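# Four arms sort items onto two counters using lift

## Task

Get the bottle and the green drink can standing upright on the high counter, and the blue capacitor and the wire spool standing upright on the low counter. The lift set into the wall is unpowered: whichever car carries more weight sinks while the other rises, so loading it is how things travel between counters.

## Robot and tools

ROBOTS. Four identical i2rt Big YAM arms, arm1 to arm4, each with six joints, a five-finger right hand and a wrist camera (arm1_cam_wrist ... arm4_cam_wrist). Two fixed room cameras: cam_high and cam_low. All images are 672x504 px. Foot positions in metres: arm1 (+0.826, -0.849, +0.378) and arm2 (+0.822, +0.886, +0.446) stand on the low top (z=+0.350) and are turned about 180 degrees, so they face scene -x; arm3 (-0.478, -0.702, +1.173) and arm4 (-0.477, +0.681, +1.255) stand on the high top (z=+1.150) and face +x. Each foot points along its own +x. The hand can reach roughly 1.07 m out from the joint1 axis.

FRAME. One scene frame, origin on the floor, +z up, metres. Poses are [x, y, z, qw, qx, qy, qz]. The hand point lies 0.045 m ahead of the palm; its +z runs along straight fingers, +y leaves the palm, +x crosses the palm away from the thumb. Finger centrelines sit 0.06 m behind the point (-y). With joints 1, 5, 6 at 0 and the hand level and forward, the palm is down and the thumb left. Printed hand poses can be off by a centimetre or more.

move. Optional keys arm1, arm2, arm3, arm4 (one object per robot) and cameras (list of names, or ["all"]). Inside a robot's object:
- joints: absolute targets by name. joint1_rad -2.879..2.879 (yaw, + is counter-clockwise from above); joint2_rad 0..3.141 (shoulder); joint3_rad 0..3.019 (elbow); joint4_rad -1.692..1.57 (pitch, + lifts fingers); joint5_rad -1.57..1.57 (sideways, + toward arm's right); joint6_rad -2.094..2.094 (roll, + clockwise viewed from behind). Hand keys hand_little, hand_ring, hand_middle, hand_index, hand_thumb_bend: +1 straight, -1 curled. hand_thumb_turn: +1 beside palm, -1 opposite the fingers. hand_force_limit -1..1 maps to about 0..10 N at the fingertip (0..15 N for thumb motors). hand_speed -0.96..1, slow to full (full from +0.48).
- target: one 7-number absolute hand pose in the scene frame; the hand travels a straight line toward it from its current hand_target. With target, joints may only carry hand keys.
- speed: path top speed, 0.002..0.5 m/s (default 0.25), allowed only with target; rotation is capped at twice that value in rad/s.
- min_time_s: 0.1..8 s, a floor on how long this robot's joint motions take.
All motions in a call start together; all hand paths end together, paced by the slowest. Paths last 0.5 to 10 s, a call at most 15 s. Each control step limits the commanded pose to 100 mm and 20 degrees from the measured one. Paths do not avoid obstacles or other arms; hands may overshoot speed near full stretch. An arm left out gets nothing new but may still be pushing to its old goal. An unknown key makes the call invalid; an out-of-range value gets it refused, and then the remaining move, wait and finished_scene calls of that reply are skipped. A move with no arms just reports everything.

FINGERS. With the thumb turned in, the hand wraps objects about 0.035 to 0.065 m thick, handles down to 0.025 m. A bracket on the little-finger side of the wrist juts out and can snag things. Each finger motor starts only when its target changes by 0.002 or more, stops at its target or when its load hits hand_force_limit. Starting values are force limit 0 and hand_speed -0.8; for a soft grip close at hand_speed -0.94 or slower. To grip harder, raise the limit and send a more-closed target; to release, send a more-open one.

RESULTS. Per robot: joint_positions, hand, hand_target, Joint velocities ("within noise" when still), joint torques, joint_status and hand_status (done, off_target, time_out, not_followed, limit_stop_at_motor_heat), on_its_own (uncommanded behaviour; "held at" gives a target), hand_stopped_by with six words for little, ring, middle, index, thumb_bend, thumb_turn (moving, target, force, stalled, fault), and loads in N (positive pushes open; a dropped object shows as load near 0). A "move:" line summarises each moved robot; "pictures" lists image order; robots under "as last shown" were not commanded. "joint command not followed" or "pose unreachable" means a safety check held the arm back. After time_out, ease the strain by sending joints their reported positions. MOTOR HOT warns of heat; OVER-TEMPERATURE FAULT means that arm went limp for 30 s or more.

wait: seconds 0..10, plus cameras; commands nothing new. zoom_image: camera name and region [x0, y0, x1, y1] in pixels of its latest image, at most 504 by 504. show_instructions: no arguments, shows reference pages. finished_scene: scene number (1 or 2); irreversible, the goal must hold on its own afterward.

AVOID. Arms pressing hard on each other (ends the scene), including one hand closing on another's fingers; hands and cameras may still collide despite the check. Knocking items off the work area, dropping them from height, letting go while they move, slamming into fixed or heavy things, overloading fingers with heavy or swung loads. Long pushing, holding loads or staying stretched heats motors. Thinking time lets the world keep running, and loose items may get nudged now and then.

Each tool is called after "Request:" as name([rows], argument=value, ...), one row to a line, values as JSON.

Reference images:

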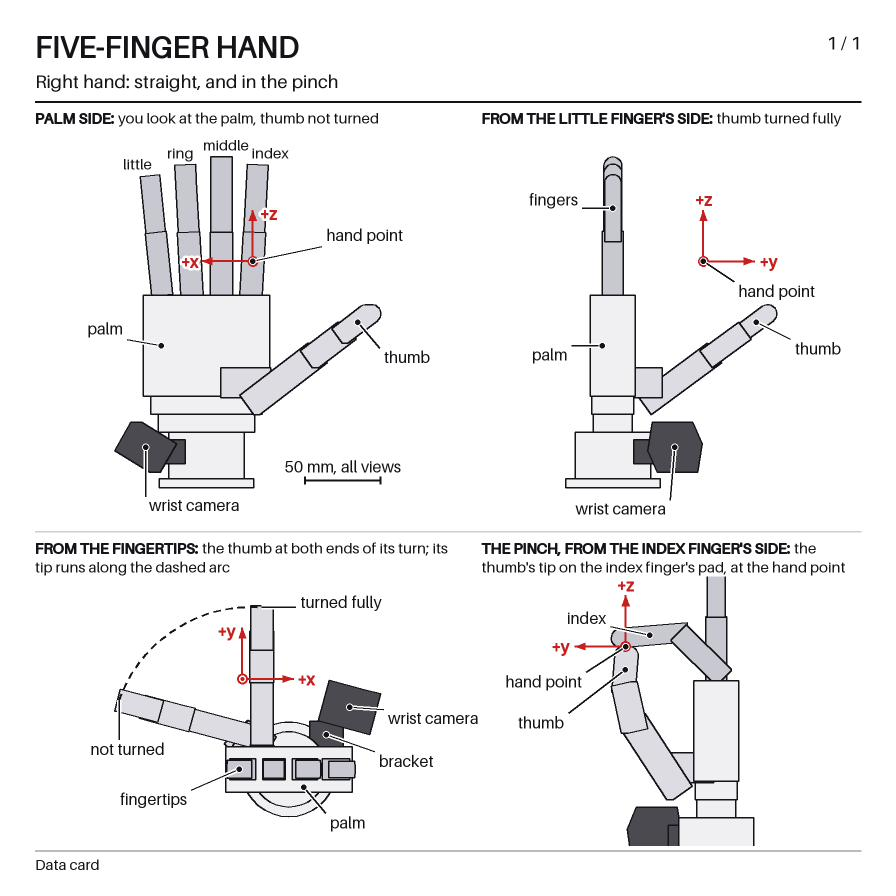

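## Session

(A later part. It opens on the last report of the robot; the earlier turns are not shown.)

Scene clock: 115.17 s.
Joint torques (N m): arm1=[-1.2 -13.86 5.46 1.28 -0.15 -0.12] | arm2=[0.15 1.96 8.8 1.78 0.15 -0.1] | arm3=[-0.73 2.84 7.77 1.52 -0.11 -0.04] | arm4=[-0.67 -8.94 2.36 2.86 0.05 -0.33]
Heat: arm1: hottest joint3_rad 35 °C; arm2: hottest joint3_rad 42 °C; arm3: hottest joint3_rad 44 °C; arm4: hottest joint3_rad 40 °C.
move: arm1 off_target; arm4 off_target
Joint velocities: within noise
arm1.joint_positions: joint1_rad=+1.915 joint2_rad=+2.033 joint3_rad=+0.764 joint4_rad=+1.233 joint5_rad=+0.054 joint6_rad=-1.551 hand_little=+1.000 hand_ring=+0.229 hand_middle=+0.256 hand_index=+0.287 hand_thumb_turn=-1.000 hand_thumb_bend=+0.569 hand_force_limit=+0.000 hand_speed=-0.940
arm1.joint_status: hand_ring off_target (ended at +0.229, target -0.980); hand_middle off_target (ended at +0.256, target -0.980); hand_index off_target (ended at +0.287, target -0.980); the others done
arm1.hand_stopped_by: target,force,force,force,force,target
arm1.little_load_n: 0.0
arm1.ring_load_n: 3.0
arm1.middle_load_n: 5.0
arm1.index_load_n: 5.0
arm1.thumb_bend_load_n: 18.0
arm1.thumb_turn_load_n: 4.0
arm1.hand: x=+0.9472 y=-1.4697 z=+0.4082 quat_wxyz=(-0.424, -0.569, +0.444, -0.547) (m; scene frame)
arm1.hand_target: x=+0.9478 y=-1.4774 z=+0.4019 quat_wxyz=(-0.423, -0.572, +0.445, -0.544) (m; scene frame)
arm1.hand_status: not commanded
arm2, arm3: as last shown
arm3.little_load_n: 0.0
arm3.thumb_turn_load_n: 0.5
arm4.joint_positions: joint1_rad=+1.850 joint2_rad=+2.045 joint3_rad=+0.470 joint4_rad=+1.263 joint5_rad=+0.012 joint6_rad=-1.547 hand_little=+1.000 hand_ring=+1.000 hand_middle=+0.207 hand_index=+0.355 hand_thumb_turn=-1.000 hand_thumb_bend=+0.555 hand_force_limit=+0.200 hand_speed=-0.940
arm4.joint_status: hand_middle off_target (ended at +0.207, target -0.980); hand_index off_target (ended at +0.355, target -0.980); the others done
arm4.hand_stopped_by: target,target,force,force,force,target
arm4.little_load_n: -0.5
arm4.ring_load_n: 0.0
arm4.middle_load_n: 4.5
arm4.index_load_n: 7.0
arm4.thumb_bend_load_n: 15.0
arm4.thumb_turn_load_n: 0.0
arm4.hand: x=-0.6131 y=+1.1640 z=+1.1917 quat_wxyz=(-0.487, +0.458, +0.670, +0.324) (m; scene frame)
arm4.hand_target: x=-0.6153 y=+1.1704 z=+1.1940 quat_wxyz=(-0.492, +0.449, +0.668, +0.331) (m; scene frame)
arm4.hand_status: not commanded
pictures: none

Request:
move(arm1={"target": [0.9478, -1.4774, 0.462, -0.4219, -0.5729, 0.4436, -0.5449], "speed": 0.1}, arm4={"target": [-0.6153, 1.1704, 1.26, -0.4929, 0.4483, 0.6684, 0.3306], "speed": 0.1}, cameras=["arm1_cam_wrist", "arm4_cam_wrist"])

Scene clock: 121.40 s.
Joint torques (N m): arm1=[-1.44 -17.73 4.97 2.02 -0.11 -0.14] | arm2=[0.15 1.96 8.81 1.77 0.14 -0.09] | arm3=[-0.73 2.84 7.77 1.51 -0.11 -0.04] | arm4=[-1.61 -13.33 3.41 2.39 0.15 -0.34]
Heat: arm1: hottest joint3_rad 35 °C; arm2: hottest joint3_rad 42 °C; arm3: hottest joint3_rad 44 °C; arm4: hottest joint3_rad 40 °C.
move: arm1 off_target; arm4 off_target
Joint velocities: within noise
arm1.joint_positions: joint1_rad=+1.915 joint2_rad=+1.907 joint3_rad=+0.764 joint4_rad=+1.055 joint5_rad=+0.045 joint6_rad=-1.549 hand_little=+1.000 hand_ring=+0.229 hand_middle=+0.256 hand_index=+0.287 hand_thumb_turn=-1.000 hand_thumb_bend=+0.569 hand_force_limit=+0.000 hand_speed=-0.940
arm1.joint_status: not commanded
arm1.hand_stopped_by: target,force,force,force,force,target
arm1.little_load_n: 0.0
arm1.ring_load_n: 3.0
arm1.middle_load_n: 5.0
arm1.index_load_n: 5.5
arm1.thumb_bend_load_n: 18.0
arm1.thumb_turn_load_n: 5.0
arm1.hand: x=+0.9501 y=-1.4716 z=+0.4381 quat_wxyz=(-0.410, -0.585, +0.452, -0.534) (m; scene frame)
arm1.hand_target: x=+0.9482 y=-1.4772 z=+0.4618 quat_wxyz=(-0.422, -0.574, +0.443, -0.545) (m; scene frame)
arm1.hand_status: off_target (0.025 m and 2.5 deg from the pose sent, 0.054 m and 0.6 deg at the start)
arm2.joint_positions: joint1_rad=+0.884 joint2_rad=+0.588 joint3_rad=+1.331 joint4_rad=-1.541 joint5_rad=-0.003 joint6_rad=-1.197 hand_little=+1.000 hand_ring=+1.000 hand_middle=+1.000 hand_index=+1.000 hand_thumb_turn=-1.000 hand_thumb_bend=+1.000 hand_force_limit=+0.000 hand_speed=+0.000
arm2.joint_status: not commanded
arm2.hand_stopped_by: target,target,target,target,target,target
arm2.little_load_n: 0.0
arm2.ring_load_n: 0.0
arm2.middle_load_n: 0.0
arm2.index_load_n: 0.0
arm2.thumb_bend_load_n: 0.0
arm2.thumb_turn_load_n: 0.0
arm2.hand: x=+0.6830 y=+0.7683 z=+0.8745 quat_wxyz=(+0.298, +0.260, -0.889, +0.231) (m; scene frame)
arm2.hand_target: x=+0.6833 y=+0.7687 z=+0.8823 quat_wxyz=(+0.305, +0.259, -0.885, +0.236) (m; scene frame)
arm2.hand_status: not commanded
arm3.joint_positions: joint1_rad=+1.172 joint2_rad=+0.623 joint3_rad=+1.454 joint4_rad=-1.542 joint5_rad=-0.004 joint6_rad=-1.197 hand_little=+1.000 hand_ring=+1.000 hand_middle=+1.000 hand_index=+1.000 hand_thumb_turn=-1.000 hand_thumb_bend=+1.000 hand_force_limit=+0.000 hand_speed=+0.000
arm3.joint_status: not commanded
arm3.hand_stopped_by: target,target,target,target,target,target
arm3.little_load_n: 0.0
arm3.ring_load_n: 0.0
arm3.middle_load_n: 0.0
arm3.index_load_n: 0.0
arm3.thumb_bend_load_n: 0.0
arm3.thumb_turn_load_n: 0.5
arm3.hand: x=-0.3546 y=-0.5587 z=+1.6469 quat_wxyz=(-0.288, +0.847, +0.332, +0.300) (m; scene frame)
arm3.hand_target: x=-0.3549 y=-0.5594 z=+1.6557 quat_wxyz=(-0.295, +0.842, +0.330, +0.308) (m; scene frame)
arm3.hand_status: not commanded
arm4.joint_positions: joint1_rad=+1.850 joint2_rad=+1.825 joint3_rad=+0.436 joint4_rad=+1.031 joint5_rad=-0.001 joint6_rad=-1.547 hand_little=+1.000 hand_ring=+1.000 hand_middle=+0.206 hand_index=+0.354 hand_thumb_turn=-1.000 hand_thumb_bend=+0.554 hand_force_limit=+0.200 hand_speed=-0.940
arm4.joint_status: not commanded
arm4.hand_stopped_by: target,target,force,force,force,target
arm4.little_load_n: 0.0
arm4.ring_load_n: 0.0
arm4.middle_load_n: 5.5
arm4.index_load_n: 0.0
arm4.thumb_bend_load_n: 8.5
arm4.thumb_turn_load_n: 5.5
arm4.hand: x=-0.6133 y=+1.1575 z=+1.2303 quat_wxyz=(-0.474, +0.462, +0.683, +0.309) (m; scene frame)
arm4.hand_target: x=-0.6159 y=+1.1701 z=+1.2597 quat_wxyz=(-0.494, +0.447, +0.669, +0.330) (m; scene frame)
arm4.hand_status: off_target (0.032 m and 4.0 deg from the pose sent, 0.069 m and 1.5 deg at the start)
pictures: arm1_cam_wrist, arm4_cam_wrist

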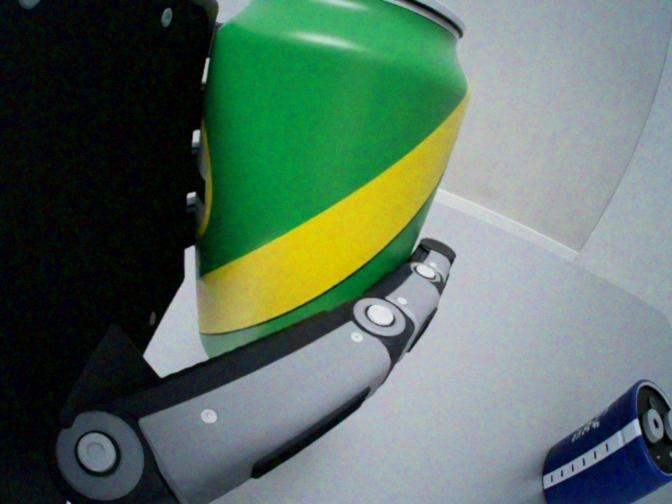

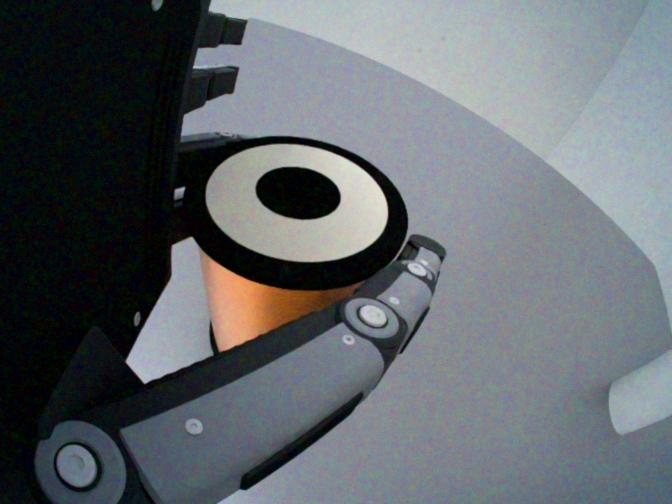

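Request:
zoom_image(camera="arm4_cam_wrist", region=[160, 100, 480, 400])

Request:
move(cameras=["cam_high"])

Request:
zoom_image(camera="cam_high", region=[100, 270, 240, 370])

Scaled by 1.575 from the camera's 672x504 image, which has a finer 960x720 frame.

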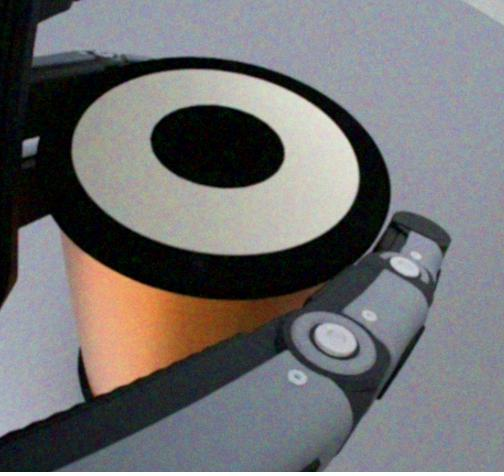

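Scene clock: 131.23 s.
Joint torques (N m): arm1=[-1.44 -17.67 4.98 2.02 -0.11 -0.14] | arm2=[0.15 1.96 8.81 1.77 0.14 -0.09] | arm3=[-0.73 2.9 7.77 1.52 -0.11 -0.05] | arm4=[-1.2 -13.04 3.38 2.41 0.15 -0.34]
Heat: arm1: hottest joint3_rad 35 °C; arm2: hottest joint3_rad 43 °C; arm3: hottest joint3_rad 45 °C; arm4: hottest joint3_rad 39 °C.
Joint velocities: within noise
arm1.joint_positions: joint1_rad=+1.915 joint2_rad=+1.907 joint3_rad=+0.764 joint4_rad=+1.055 joint5_rad=+0.045 joint6_rad=-1.549 hand_little=+1.000 hand_ring=+0.229 hand_middle=+0.256 hand_index=+0.287 hand_thumb_turn=-1.000 hand_thumb_bend=+0.569 hand_force_limit=+0.000 hand_speed=-0.940
arm1.joint_status: not commanded
arm1.hand_stopped_by: target,force,force,force,force,target
arm1.little_load_n: 0.0
arm1.ring_load_n: 3.5
arm1.middle_load_n: 5.0
arm1.index_load_n: 5.5
arm1.thumb_bend_load_n: 18.0
arm1.thumb_turn_load_n: 5.0
arm1.hand: x=+0.9501 y=-1.4716 z=+0.4381 quat_wxyz=(-0.410, -0.585, +0.452, -0.534) (m; scene frame)
arm1.hand_target: x=+0.9482 y=-1.4772 z=+0.4618 quat_wxyz=(-0.422, -0.574, +0.443, -0.545) (m; scene frame)
arm1.hand_status: off_target (0.025 m and 2.5 deg from the pose sent, 0.054 m and 0.6 deg at the start)
arm2.joint_positions: joint1_rad=+0.884 joint2_rad=+0.588 joint3_rad=+1.331 joint4_rad=-1.541 joint5_rad=-0.003 joint6_rad=-1.197 hand_little=+1.000 hand_ring=+1.000 hand_middle=+1.000 hand_index=+1.000 hand_thumb_turn=-1.000 hand_thumb_bend=+1.000 hand_force_limit=+0.000 hand_speed=+0.000
arm2.joint_status: not commanded
arm2.hand_stopped_by: target,target,target,target,target,target
arm2.little_load_n: 0.0
arm2.ring_load_n: 0.0
arm2.middle_load_n: 0.0
arm2.index_load_n: 0.0
arm2.thumb_bend_load_n: 0.0
arm2.thumb_turn_load_n: 0.5
arm2.hand: x=+0.6830 y=+0.7683 z=+0.8745 quat_wxyz=(+0.298, +0.260, -0.889, +0.231) (m; scene frame)
arm2.hand_target: x=+0.6833 y=+0.7687 z=+0.8823 quat_wxyz=(+0.305, +0.259, -0.885, +0.236) (m; scene frame)
arm2.hand_status: not commanded
arm3.joint_positions: joint1_rad=+1.172 joint2_rad=+0.623 joint3_rad=+1.454 joint4_rad=-1.542 joint5_rad=-0.004 joint6_rad=-1.197 hand_little=+1.000 hand_ring=+1.000 hand_middle=+1.000 hand_index=+1.000 hand_thumb_turn=-1.000 hand_thumb_bend=+1.000 hand_force_limit=+0.000 hand_speed=+0.000
arm3.joint_status: not commanded
arm3.hand_stopped_by: target,target,target,target,target,target
arm3.little_load_n: 0.0
arm3.ring_load_n: 0.0
arm3.middle_load_n: 0.0
arm3.index_load_n: 0.0
arm3.thumb_bend_load_n: 0.5
arm3.thumb_turn_load_n: 0.0
arm3.hand: x=-0.3546 y=-0.5587 z=+1.6469 quat_wxyz=(-0.288, +0.847, +0.332, +0.300) (m; scene frame)
arm3.hand_target: x=-0.3549 y=-0.5594 z=+1.6557 quat_wxyz=(-0.295, +0.842, +0.330, +0.308) (m; scene frame)
arm3.hand_status: not commanded
arm4.joint_positions: joint1_rad=+1.850 joint2_rad=+1.825 joint3_rad=+0.436 joint4_rad=+1.031 joint5_rad=-0.001 joint6_rad=-1.547 hand_little=+1.000 hand_ring=+1.000 hand_middle=+0.206 hand_index=+0.354 hand_thumb_turn=-1.000 hand_thumb_bend=+0.554 hand_force_limit=+0.200 hand_speed=-0.940
arm4.joint_status: not commanded
arm4.hand_stopped_by: target,target,force,force,force,target
arm4.little_load_n: 0.0
arm4.ring_load_n: 0.0
arm4.middle_load_n: 5.0
arm4.index_load_n: 0.0
arm4.thumb_bend_load_n: 8.5
arm4.thumb_turn_load_n: 5.5
arm4.hand: x=-0.6133 y=+1.1575 z=+1.2303 quat_wxyz=(-0.474, +0.462, +0.683, +0.309) (m; scene frame)
arm4.hand_target: x=-0.6159 y=+1.1701 z=+1.2597 quat_wxyz=(-0.494, +0.447, +0.669, +0.330) (m; scene frame)
arm4.hand_status: off_target (0.032 m and 4.0 deg from the pose sent, 0.069 m and 1.5 deg at the start)
pictures: cam_high

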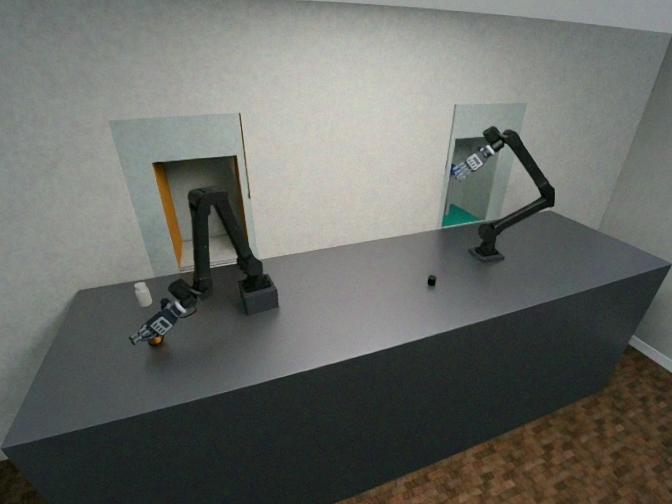

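Scaled by 3.600 from the camera's 672x504 image, which has a finer 960x720 frame.

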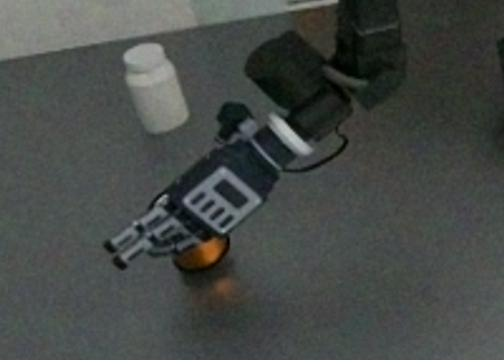

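Request:
move(cameras=["cam_high","cam_low","arm4_cam_wrist"])

Scene clock: 155.90 s.
Joint torques (N m): arm1=[-1.49 -17.61 4.98 2.02 -0.11 -0.14] | arm2=[0.15 1.9 8.8 1.77 0.15 -0.09] | arm3=[-0.73 2.9 7.77 1.52 -0.11 -0.04] | arm4=[-1.26 -13.16 3.33 2.39 0.14 -0.33]
Heat: arm1: hottest joint2_rad 36 °C; arm2: hottest joint3_rad 43 °C; arm3: hottest joint3_rad 45 °C; arm4: hottest joint3_rad 38 °C.
Joint velocities: within noise
arm1.joint_positions: joint1_rad=+1.915 joint2_rad=+1.907 joint3_rad=+0.764 joint4_rad=+1.055 joint5_rad=+0.045 joint6_rad=-1.549 hand_little=+1.000 hand_ring=+0.229 hand_middle=+0.256 hand_index=+0.287 hand_thumb_turn=-1.000 hand_thumb_bend=+0.569 hand_force_limit=+0.000 hand_speed=-0.940
arm1.joint_status: not commanded
arm1.hand_stopped_by: target,force,force,force,force,target
arm1.little_load_n: 0.0
arm1.ring_load_n: 3.0
arm1.middle_load_n: 5.0
arm1.index_load_n: 5.5
arm1.thumb_bend_load_n: 18.0
arm1.thumb_turn_load_n: 5.0
arm1.hand: x=+0.9501 y=-1.4716 z=+0.4381 quat_wxyz=(-0.410, -0.585, +0.452, -0.534) (m; scene frame)
arm1.hand_target: x=+0.9482 y=-1.4772 z=+0.4618 quat_wxyz=(-0.422, -0.574, +0.443, -0.545) (m; scene frame)
arm1.hand_status: off_target (0.025 m and 2.5 deg from the pose sent, 0.054 m and 0.6 deg at the start)
arm2.joint_positions: joint1_rad=+0.884 joint2_rad=+0.588 joint3_rad=+1.331 joint4_rad=-1.541 joint5_rad=-0.003 joint6_rad=-1.197 hand_little=+1.000 hand_ring=+1.000 hand_middle=+1.000 hand_index=+1.000 hand_thumb_turn=-1.000 hand_thumb_bend=+1.000 hand_force_limit=+0.000 hand_speed=+0.000
arm2.joint_status: not commanded
arm2.hand_stopped_by: target,target,target,target,target,target
arm2.little_load_n: 0.0
arm2.ring_load_n: 0.0
arm2.middle_load_n: 0.0
arm2.index_load_n: 0.0
arm2.thumb_bend_load_n: 0.0
arm2.thumb_turn_load_n: 0.0
arm2.hand: x=+0.6830 y=+0.7683 z=+0.8745 quat_wxyz=(+0.298, +0.260, -0.889, +0.231) (m; scene frame)
arm2.hand_target: x=+0.6833 y=+0.7687 z=+0.8823 quat_wxyz=(+0.305, +0.259, -0.885, +0.236) (m; scene frame)
arm2.hand_status: not commanded
arm3.joint_positions: joint1_rad=+1.172 joint2_rad=+0.623 joint3_rad=+1.454 joint4_rad=-1.542 joint5_rad=-0.004 joint6_rad=-1.197 hand_little=+1.000 hand_ring=+1.000 hand_middle=+1.000 hand_index=+1.000 hand_thumb_turn=-1.000 hand_thumb_bend=+1.000 hand_force_limit=+0.000 hand_speed=+0.000
arm3.joint_status: not commanded
arm3.hand_stopped_by: target,target,target,target,target,target
arm3.little_load_n: 0.0
arm3.ring_load_n: 0.0
arm3.middle_load_n: 0.0
arm3.index_load_n: 0.0
arm3.thumb_bend_load_n: 0.0
arm3.thumb_turn_load_n: 0.0
arm3.hand: x=-0.3546 y=-0.5587 z=+1.6469 quat_wxyz=(-0.288, +0.847, +0.332, +0.300) (m; scene frame)
arm3.hand_target: x=-0.3549 y=-0.5594 z=+1.6557 quat_wxyz=(-0.295, +0.842, +0.330, +0.308) (m; scene frame)
arm3.hand_status: not commanded
arm4.joint_positions: joint1_rad=+1.850 joint2_rad=+1.825 joint3_rad=+0.436 joint4_rad=+1.031 joint5_rad=-0.001 joint6_rad=-1.547 hand_little=+1.000 hand_ring=+1.000 hand_middle=+0.206 hand_index=+0.354 hand_thumb_turn=-1.000 hand_thumb_bend=+0.554 hand_force_limit=+0.200 hand_speed=-0.940
arm4.joint_status: not commanded
arm4.hand_stopped_by: target,target,force,force,force,target
arm4.little_load_n: 0.0
arm4.ring_load_n: 0.0
arm4.middle_load_n: 5.5
arm4.index_load_n: 0.0
arm4.thumb_bend_load_n: 8.5
arm4.thumb_turn_load_n: 5.5
arm4.hand: x=-0.6133 y=+1.1575 z=+1.2303 quat_wxyz=(-0.474, +0.462, +0.683, +0.309) (m; scene frame)
arm4.hand_target: x=-0.6159 y=+1.1701 z=+1.2597 quat_wxyz=(-0.494, +0.447, +0.669, +0.330) (m; scene frame)
arm4.hand_status: off_target (0.032 m and 4.0 deg from the pose sent, 0.069 m and 1.5 deg at the start)
pictures: arm4_cam_wrist, cam_high, cam_low

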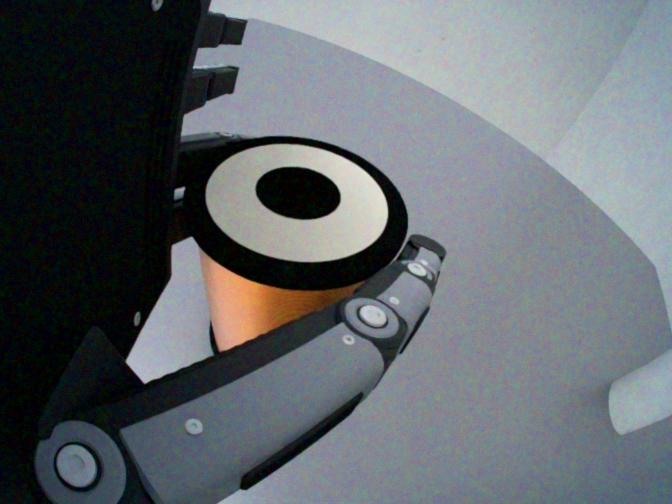

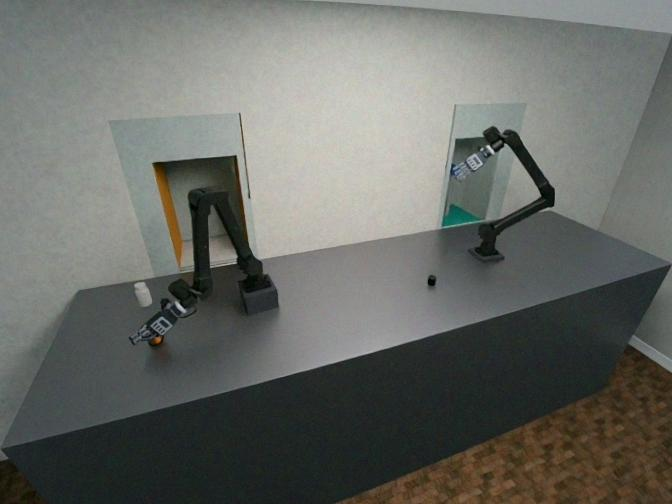

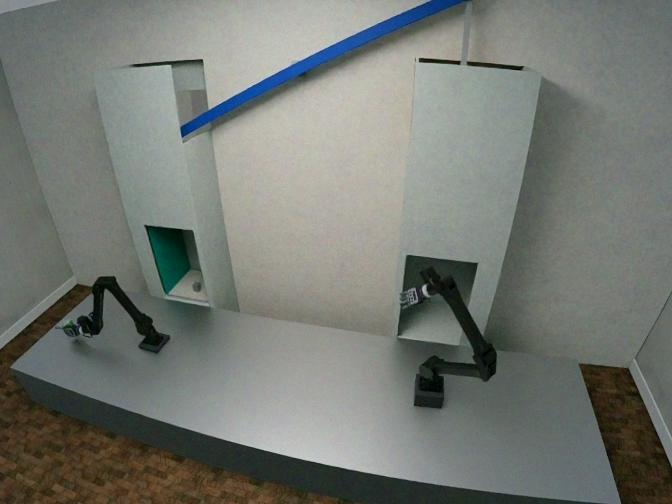

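Request:
move(arm4={"target": [-0.6159, 1.170, 1.285, -0.4929, 0.4483, 0.6684, 0.3306], "speed": 0.03}, cameras=["cam_high","arm4_cam_wrist"])

Request:
zoom_image(camera="cam_high", region=[100, 260, 240, 380])

Scene clock: 163.07 s.
Joint torques (N m): arm1=[-1.44 -17.67 4.97 2.02 -0.11 -0.14] | arm2=[0.15 1.9 8.81 1.78 0.14 -0.09] | arm3=[-0.73 2.9 7.77 1.52 -0.11 -0.04] | arm4=[-0.97 -12.75 3.99 2.39 0.31 -0.33]
Heat: arm1: hottest joint2_rad 36 °C; arm2: hottest joint3_rad 43 °C; arm3: hottest joint3_rad 45 °C; arm4: hottest joint3_rad 38 °C.
move: arm4 off_target
Joint velocities: within noise
arm1, arm2, arm3: as last shown
arm1.index_load_n: 5.0
arm4.joint_positions: joint1_rad=+1.850 joint2_rad=+1.718 joint3_rad=+0.436 joint4_rad=+0.925 joint5_rad=-0.001 joint6_rad=-1.547 hand_little=+1.000 hand_ring=+1.000 hand_middle=+0.206 hand_index=+0.354 hand_thumb_turn=-1.000 hand_thumb_bend=+0.554 hand_force_limit=+0.200 hand_speed=-0.940
arm4.joint_status: not commanded
arm4.hand_stopped_by: target,target,force,force,force,target
arm4.little_load_n: 0.0
arm4.ring_load_n: 0.0
arm4.middle_load_n: 5.5
arm4.index_load_n: 0.0
arm4.thumb_bend_load_n: 8.5
arm4.thumb_turn_load_n: 5.5
arm4.hand: x=-0.6142 y=+1.1592 z=+1.2552 quat_wxyz=(-0.474, +0.462, +0.683, +0.310) (m; scene frame)
arm4.hand_target: x=-0.6158 y=+1.1698 z=+1.2844 quat_wxyz=(-0.493, +0.448, +0.668, +0.331) (m; scene frame)
arm4.hand_status: off_target (0.032 m and 3.9 deg from the pose sent, 0.056 m and 4.0 deg at the start)
pictures: arm4_cam_wrist, cam_high

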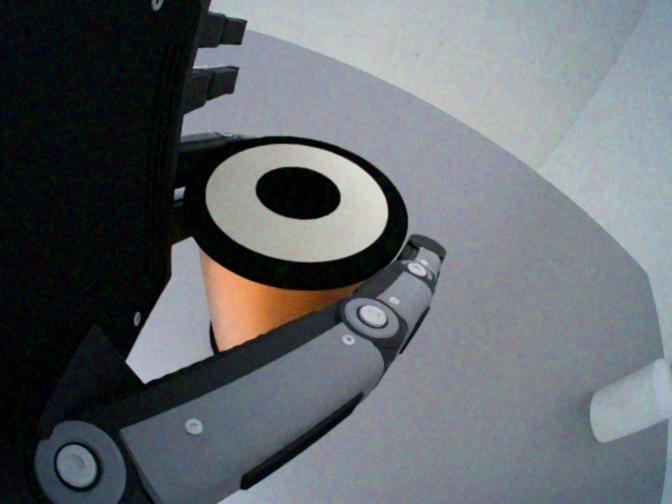

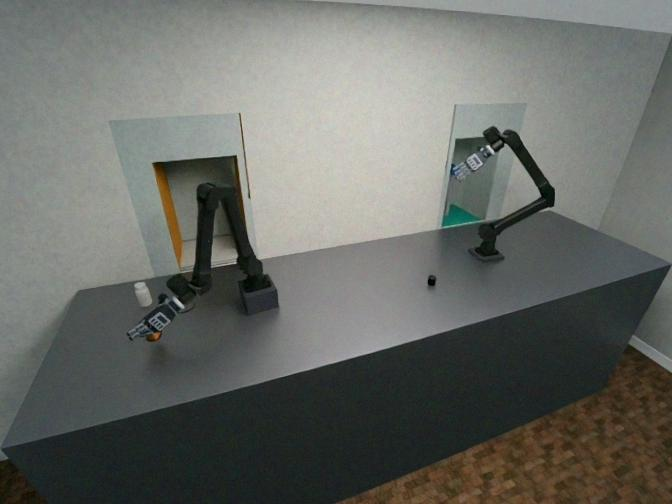

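Scaled by 3.600 from the camera's 672x504 image, which has a finer 960x720 frame.

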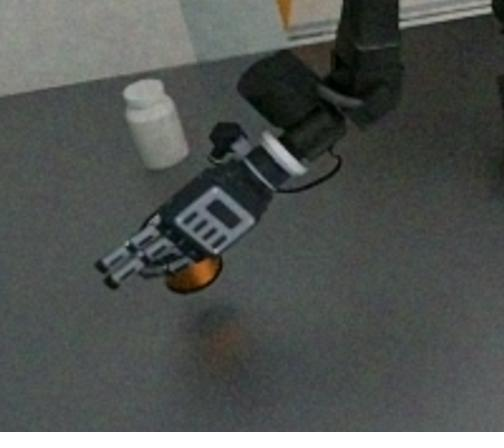

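Request:
move(arm4={"joints": {"hand_index": -0.97, "hand_middle": -0.97, "hand_thumb_bend": -0.9, "hand_force_limit": 0.5, "hand_speed": -0.95}}, arm1={"target": [0.82, -1.32, 0.66, -0.4219, -0.5729, 0.4436, -0.5449], "speed": 0.08}, cameras=["arm4_cam_wrist","arm1_cam_wrist","cam_low"])

Scene clock: 172.23 s.
Joint torques (N m): arm1=[-1.49 -7.53 9.7 2.1 -0.15 -0.26] | arm2=[0.15 1.9 8.8 1.77 0.14 -0.09] | arm3=[-0.73 2.84 7.77 1.52 -0.11 -0.04] | arm4=[-1.03 -12.45 4.11 2.39 0.31 -0.35]
Heat: arm1: hottest joint2_rad 36 °C; arm2: hottest joint3_rad 43 °C; arm3: hottest joint3_rad 45 °C; arm4: hottest joint3_rad 38 °C.
move: arm1 off_target; arm4 off_target
Joint velocities: within noise
arm1.joint_positions: joint1_rad=+1.621 joint2_rad=+0.932 joint3_rad=+0.496 joint4_rad=+0.336 joint5_rad=-0.250 joint6_rad=-1.549 hand_little=+1.000 hand_ring=+0.229 hand_middle=+0.256 hand_index=+0.287 hand_thumb_turn=-1.000 hand_thumb_bend=+0.569 hand_force_limit=+0.000 hand_speed=-0.940
arm1.joint_status: not commanded
arm1.hand_stopped_by: target,force,force,force,force,target
arm1.little_load_n: 0.0
arm1.ring_load_n: 3.0
arm1.middle_load_n: 4.5
arm1.index_load_n: 5.5
arm1.thumb_bend_load_n: 18.0
arm1.thumb_turn_load_n: 5.0
arm1.hand: x=+0.8240 y=-1.3185 z=+0.6316 quat_wxyz=(-0.400, -0.581, +0.462, -0.537) (m; scene frame)
arm1.hand_target: x=+0.8203 y=-1.3195 z=+0.6596 quat_wxyz=(-0.421, -0.573, +0.444, -0.545) (m; scene frame)
arm1.hand_status: off_target (0.029 m and 3.5 deg from the pose sent, 0.299 m and 2.5 deg at the start)
arm2, arm3: as last shown
arm3.thumb_bend_load_n: 0.5
arm3.thumb_turn_load_n: 0.5
arm4.joint_positions: joint1_rad=+1.850 joint2_rad=+1.718 joint3_rad=+0.436 joint4_rad=+0.925 joint5_rad=-0.001 joint6_rad=-1.547 hand_little=+1.000 hand_ring=+1.000 hand_middle=+0.199 hand_index=+0.304 hand_thumb_turn=-1.000 hand_thumb_bend=+0.554 hand_force_limit=+0.500 hand_speed=-0.950
arm4.joint_status: hand_middle off_target (ended at +0.199, target -0.970); hand_index off_target (ended at +0.304, target -0.970); hand_thumb_bend off_target (ended at +0.554, target -0.900); the others done
arm4.hand_stopped_by: target,target,force,force,force,target
arm4.little_load_n: 0.0
arm4.ring_load_n: 0.0
arm4.middle_load_n: 3.5
arm4.index_load_n: 7.5
arm4.thumb_bend_load_n: 14.0
arm4.thumb_turn_load_n: 1.5
arm4.hand: x=-0.6142 y=+1.1592 z=+1.2552 quat_wxyz=(-0.474, +0.462, +0.683, +0.310) (m; scene frame)
arm4.hand_target: x=-0.6158 y=+1.1698 z=+1.2844 quat_wxyz=(-0.493, +0.448, +0.668, +0.331) (m; scene frame)
arm4.hand_status: not commanded
pictures: arm1_cam_wrist, arm4_cam_wrist, cam_low

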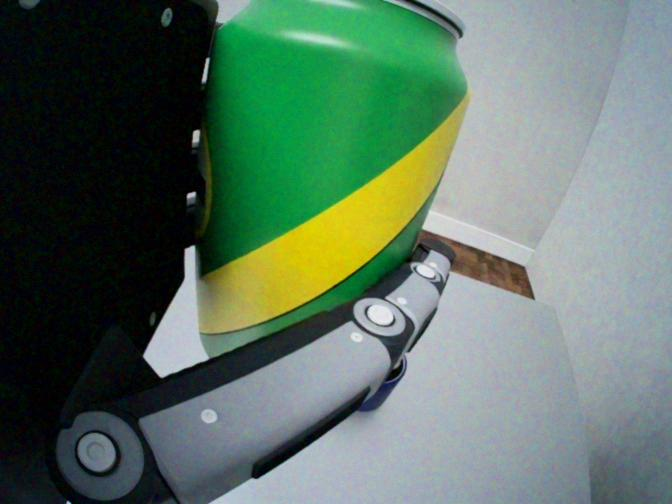

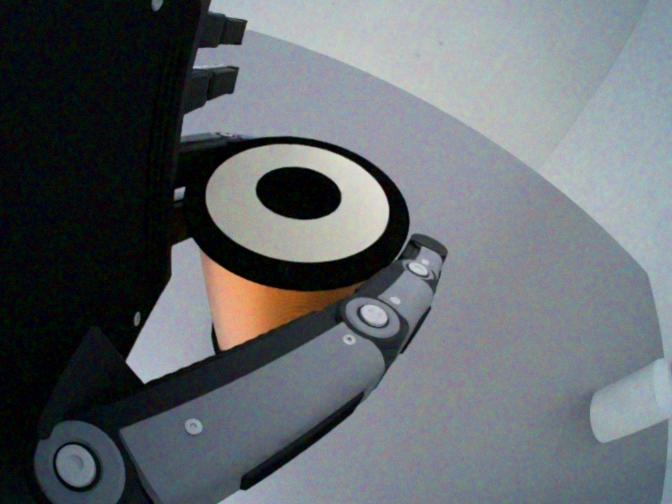

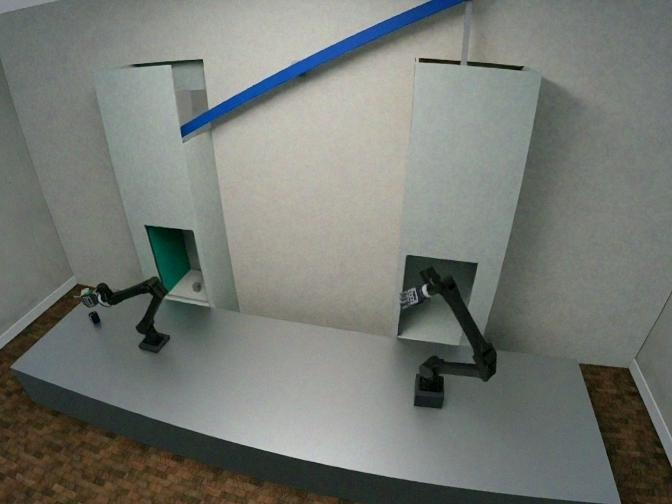

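Request:
move(arm4={"target": [-0.563, 0.9805, 1.475, -0.4442, 0.4650, 0.7079, 0.2918], "speed": 0.08}, arm1={"target": [0.84, -1.21, 0.69, -0.4231, -0.5755, 0.4677, -0.5206], "speed": 0.08}, cameras=["arm4_cam_wrist","arm1_cam_wrist","cam_low","cam_high"])

Scene clock: 192.87 s.
Joint torques (N m): arm1=[0.26 -2.61 10.3 2.02 0.19 -0.18] | arm2=[0.15 1.96 8.81 1.78 0.14 -0.09] | arm3=[-0.73 2.84 7.77 1.52 -0.11 -0.04] | arm4=[-0.38 0.09 17.52 2.13 0.5 -0.17]
Heat: arm1: hottest joint3_rad 41 °C; arm2: hottest joint3_rad 44 °C; arm3: hottest joint3_rad 45 °C; arm4: hottest joint3_rad 40 °C.
move: arm1 off_target; arm4 off_target
Joint velocities: within noise
arm1.joint_positions: joint1_rad=+1.778 joint2_rad=+0.468 joint3_rad=+0.464 joint4_rad=-0.138 joint5_rad=-0.035 joint6_rad=-1.549 hand_little=+1.000 hand_ring=+0.229 hand_middle=+0.256 hand_index=+0.287 hand_thumb_turn=-1.000 hand_thumb_bend=+0.569 hand_force_limit=+0.000 hand_speed=-0.940
arm1.joint_status: not commanded
arm1.hand_stopped_by: target,force,force,force,force,target
arm1.little_load_n: 0.0
arm1.ring_load_n: 3.0
arm1.middle_load_n: 5.0
arm1.index_load_n: 5.5
arm1.thumb_bend_load_n: 18.0
arm1.thumb_turn_load_n: 5.0
arm1.hand: x=+0.8375 y=-1.2126 z=+0.6678 quat_wxyz=(-0.411, -0.583, +0.483, -0.508) (m; scene frame)
arm1.hand_target: x=+0.8396 y=-1.2100 z=+0.6899 quat_wxyz=(-0.424, -0.575, +0.468, -0.520) (m; scene frame)
arm1.hand_status: off_target (0.022 m and 2.8 deg from the pose sent, 0.124 m and 3.4 deg at the start)
arm2, arm3: as last shown
arm3.thumb_bend_load_n: 0.0
arm3.thumb_turn_load_n: 0.0
arm4.joint_positions: joint1_rad=+1.969 joint2_rad=+0.396 joint3_rad=+0.351 joint4_rad=-0.535 joint5_rad=+0.094 joint6_rad=-1.511 hand_little=+1.000 hand_ring=+1.000 hand_middle=+0.199 hand_index=+0.304 hand_thumb_turn=-1.000 hand_thumb_bend=+0.554 hand_force_limit=+0.500 hand_speed=-0.950
arm4.joint_status: not commanded
arm4.hand_stopped_by: target,target,force,force,force,target
arm4.little_load_n: 0.0
arm4.ring_load_n: 0.0
arm4.middle_load_n: 3.5
arm4.index_load_n: 8.0
arm4.thumb_bend_load_n: 14.0
arm4.thumb_turn_load_n: 1.5
arm4.hand: x=-0.5512 y=+0.9637 z=+1.4020 quat_wxyz=(-0.392, +0.483, +0.737, +0.263) (m; scene frame)
arm4.hand_target: x=-0.5602 y=+0.9772 z=+1.4728 quat_wxyz=(-0.444, +0.466, +0.707, +0.292) (m; scene frame)
arm4.hand_status: off_target (0.076 m and 7.9 deg from the pose sent, 0.288 m and 4.9 deg at the start)
pictures: arm1_cam_wrist, arm4_cam_wrist, cam_high, cam_low

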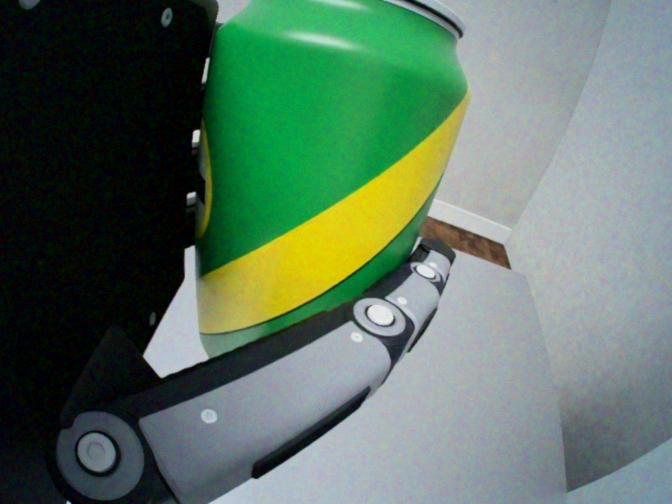

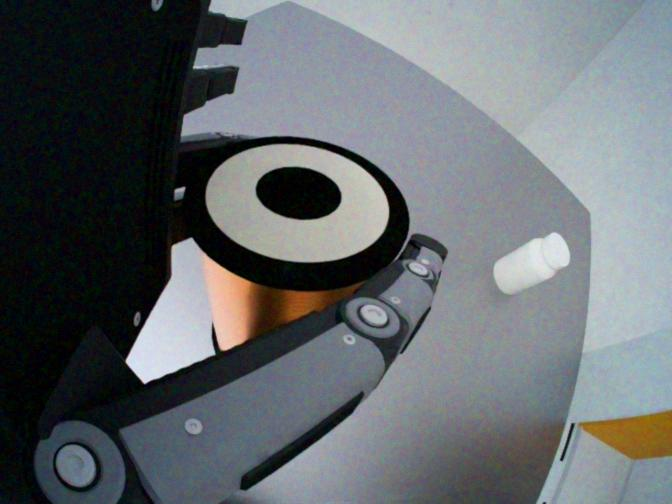

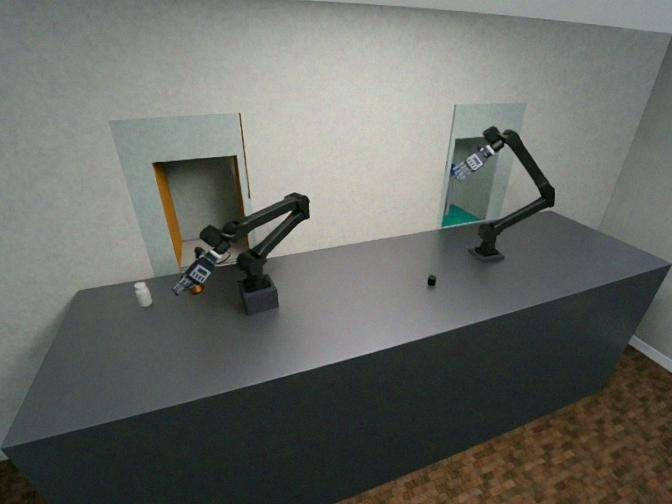

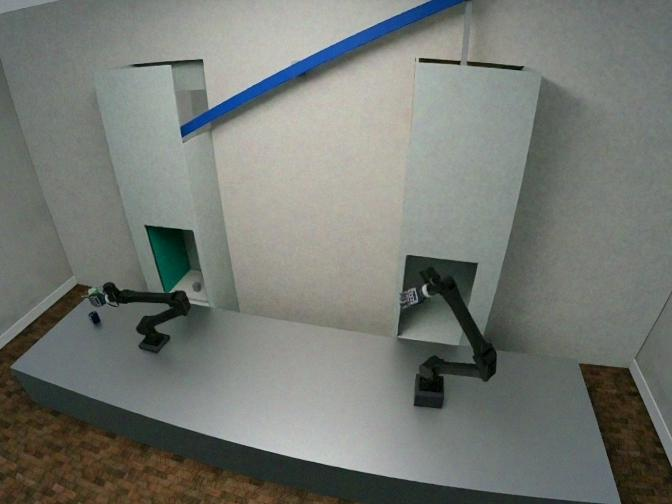

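Request:
move(arm4={"joints": {"joint1_rad": 0.36}, "min_time_s": 5}, arm1={"joints": {"joint1_rad": 0.05}, "min_time_s": 4}, cameras=["arm4_cam_wrist","arm1_cam_wrist","cam_low","cam_high"])

Scene clock: 203.23 s.
Joint torques (N m): arm1=[-1.14 -2.43 10.33 2.03 0.01 -0.18] | arm2=[0.15 1.96 8.81 1.77 0.14 -0.1] | arm3=[-0.73 2.84 7.77 1.52 -0.11 -0.05] | arm4=[-1.44 0.44 17.57 2.07 0.4 -0.19]
Heat: arm1: hottest joint3_rad 43 °C; arm2: hottest joint3_rad 44 °C; arm3: hottest joint3_rad 45 °C; arm4: hottest joint3_rad 49 °C.
move: arm1 done; arm4 done
Joint velocities: within noise
arm1.joint_positions: joint1_rad=+0.056 joint2_rad=+0.468 joint3_rad=+0.464 joint4_rad=-0.138 joint5_rad=-0.030 joint6_rad=-1.549 hand_little=+1.000 hand_ring=+0.229 hand_middle=+0.256 hand_index=+0.287 hand_thumb_turn=-1.000 hand_thumb_bend=+0.569 hand_force_limit=+0.000 hand_speed=-0.940
arm1.joint_status: all done
arm1.hand_stopped_by: target,force,force,force,force,target
arm1.little_load_n: -0.5
arm1.ring_load_n: 3.0
arm1.middle_load_n: 4.5
arm1.index_load_n: 5.5
arm1.thumb_bend_load_n: 18.0
arm1.thumb_turn_load_n: 4.5
arm1.hand: x=+0.4703 y=-0.8011 z=+0.6744 quat_wxyz=(-0.661, -0.009, +0.750, -0.023) (m; scene frame)
arm1.hand_target: x=+0.4735 y=-0.7983 z=+0.6964 quat_wxyz=(-0.678, -0.010, +0.734, -0.017) (m; scene frame)
arm1.hand_status: not commanded
arm2, arm3: as last shown
arm2.middle_load_n: -0.5
arm2.thumb_bend_load_n: -0.5
arm2.thumb_turn_load_n: 0.5
arm4.joint_positions: joint1_rad=+0.366 joint2_rad=+0.395 joint3_rad=+0.351 joint4_rad=-0.537 joint5_rad=+0.097 joint6_rad=-1.511 hand_little=+1.000 hand_ring=+1.000 hand_middle=+0.199 hand_index=+0.304 hand_thumb_turn=-1.000 hand_thumb_bend=+0.554 hand_force_limit=+0.500 hand_speed=-0.950
arm4.joint_status: all done
arm4.hand_stopped_by: target,target,force,force,force,target
arm4.little_load_n: 0.0
arm4.ring_load_n: 0.0
arm4.middle_load_n: 3.5
arm4.index_load_n: 8.0
arm4.thumb_bend_load_n: 14.0
arm4.thumb_turn_load_n: 1.5
arm4.hand: x=-0.1954 y=+0.7445 z=+1.4074 quat_wxyz=(-0.083, +0.862, +0.165, +0.473) (m; scene frame)
arm4.hand_target: x=-0.1818 y=+0.7490 z=+1.4784 quat_wxyz=(-0.096, +0.829, +0.152, +0.530) (m; scene frame)
arm4.hand_status: not commanded
pictures: arm1_cam_wrist, arm4_cam_wrist, cam_high, cam_low

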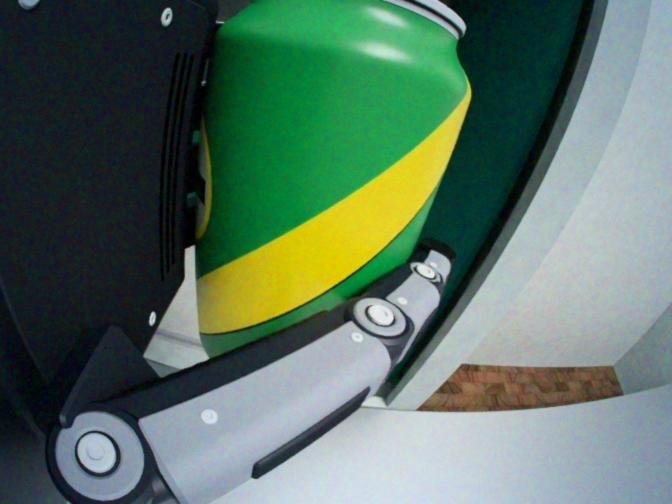

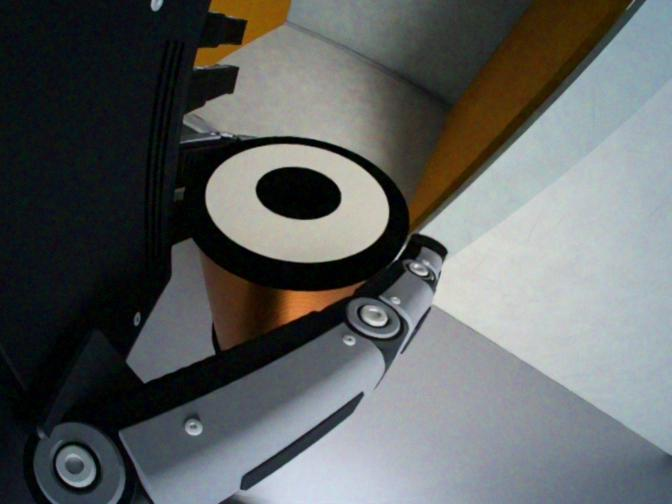

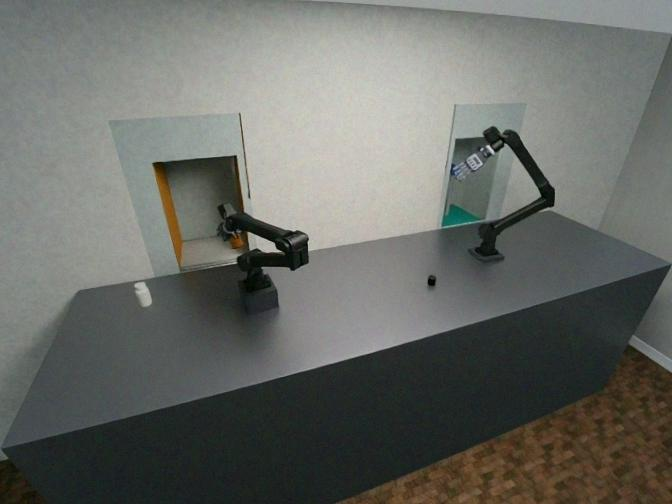

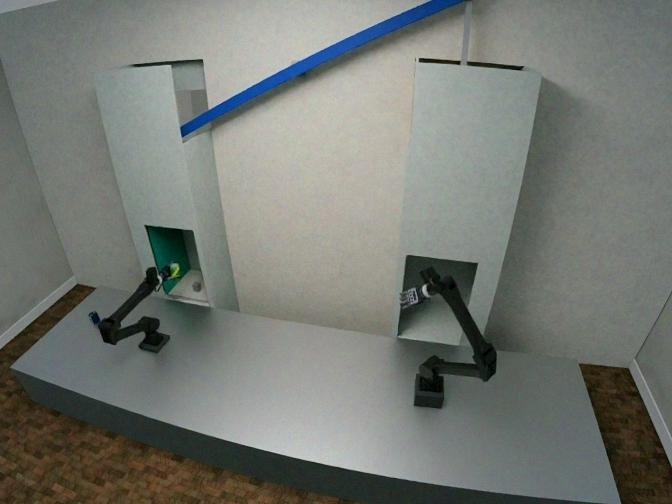

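Request:
move(arm4={"target": [0.0, 0.885, 1.37, -0.137, 0.7558, 0.1675, 0.618], "speed": 0.06}, cameras=["arm4_cam_wrist","cam_low","cam_high","arm2_cam_wrist"])

Request:
zoom_image(camera="cam_low", region=[130, 210, 250, 320])

Scene clock: 216.47 s.
Joint torques (N m): arm1=[-1.14 -2.43 10.32 2.02 0.01 -0.19] | arm2=[0.15 1.96 8.8 1.77 0.15 -0.09] | arm3=[-0.73 2.9 7.77 1.52 -0.11 -0.04] | arm4=[-0.32 -7.06 10.84 4.21 0.14 -0.55]
Heat: arm1: hottest joint3_rad 45 °C; arm2: hottest joint3_rad 44 °C; arm3: hottest joint3_rad 45 °C; arm4: hottest joint3_rad 56 °C.
move: arm4 off_target
Joint velocities: within noise
arm1, arm2, arm3: as last shown
arm1.little_load_n: 0.0
arm1.thumb_turn_load_n: 5.0
arm2.ring_load_n: -0.5
arm2.middle_load_n: 0.0
arm2.thumb_bend_load_n: 0.0
arm2.thumb_turn_load_n: 0.0
arm3.thumb_turn_load_n: 0.5
arm4.joint_positions: joint1_rad=+0.437 joint2_rad=+1.464 joint3_rad=+0.413 joint4_rad=+0.706 joint5_rad=+0.122 joint6_rad=-1.499 hand_little=+1.000 hand_ring=+1.000 hand_middle=+0.199 hand_index=+0.304 hand_thumb_turn=-1.000 hand_thumb_bend=+0.554 hand_force_limit=+0.500 hand_speed=-0.950
arm4.joint_status: not commanded
arm4.hand_stopped_by: target,target,force,force,force,target
arm4.little_load_n: 0.0
arm4.ring_load_n: 0.0
arm4.middle_load_n: 3.5
arm4.index_load_n: 7.5
arm4.thumb_bend_load_n: 14.0
arm4.thumb_turn_load_n: 1.5
arm4.hand: x=-0.0346 y=+0.8613 z=+1.3205 quat_wxyz=(-0.126, +0.798, +0.164, +0.565) (m; scene frame)
arm4.hand_target: x=-0.0046 y=+0.8830 z=+1.3714 quat_wxyz=(-0.137, +0.756, +0.167, +0.618) (m; scene frame)
arm4.hand_status: off_target (0.065 m and 7.9 deg from the pose sent, 0.244 m and 21.5 deg at the start)
pictures: arm2_cam_wrist, arm4_cam_wrist, cam_high, cam_low

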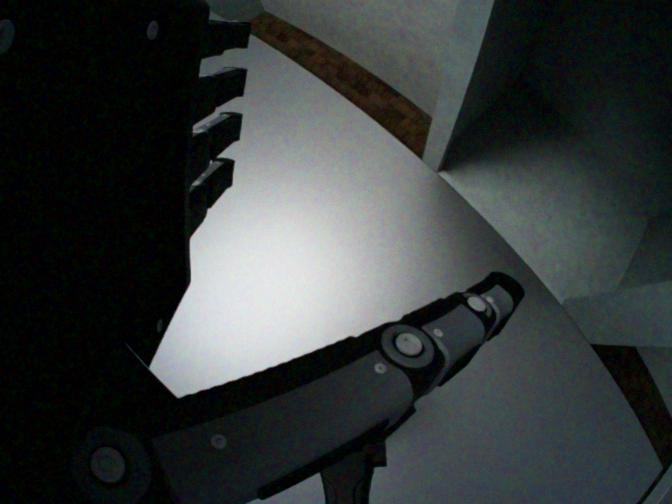

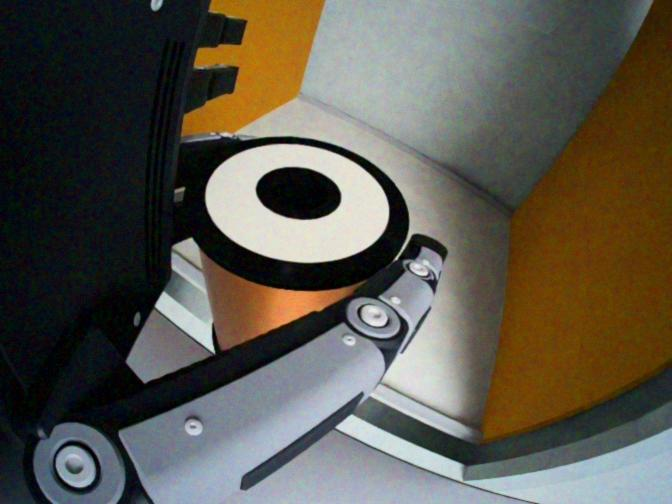

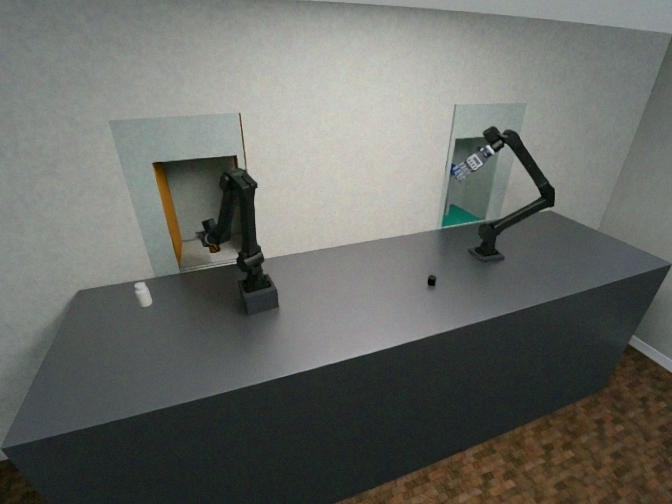

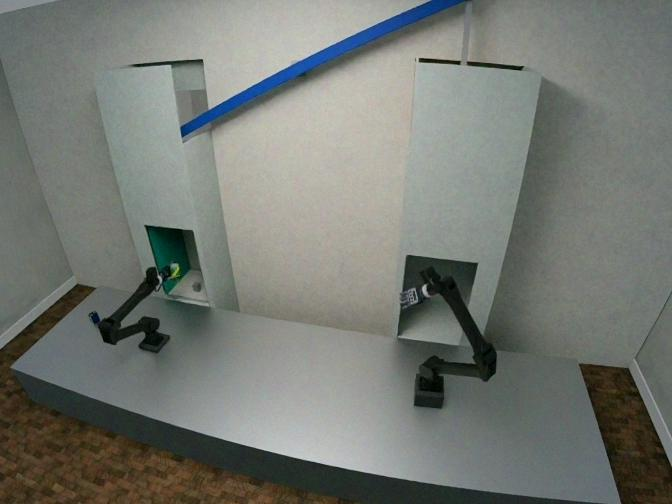

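Scaled by 4.200 from the camera's 672x504 image, which has a finer 960x720 frame.

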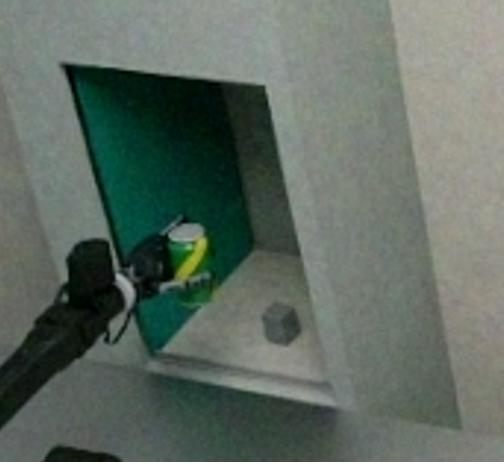

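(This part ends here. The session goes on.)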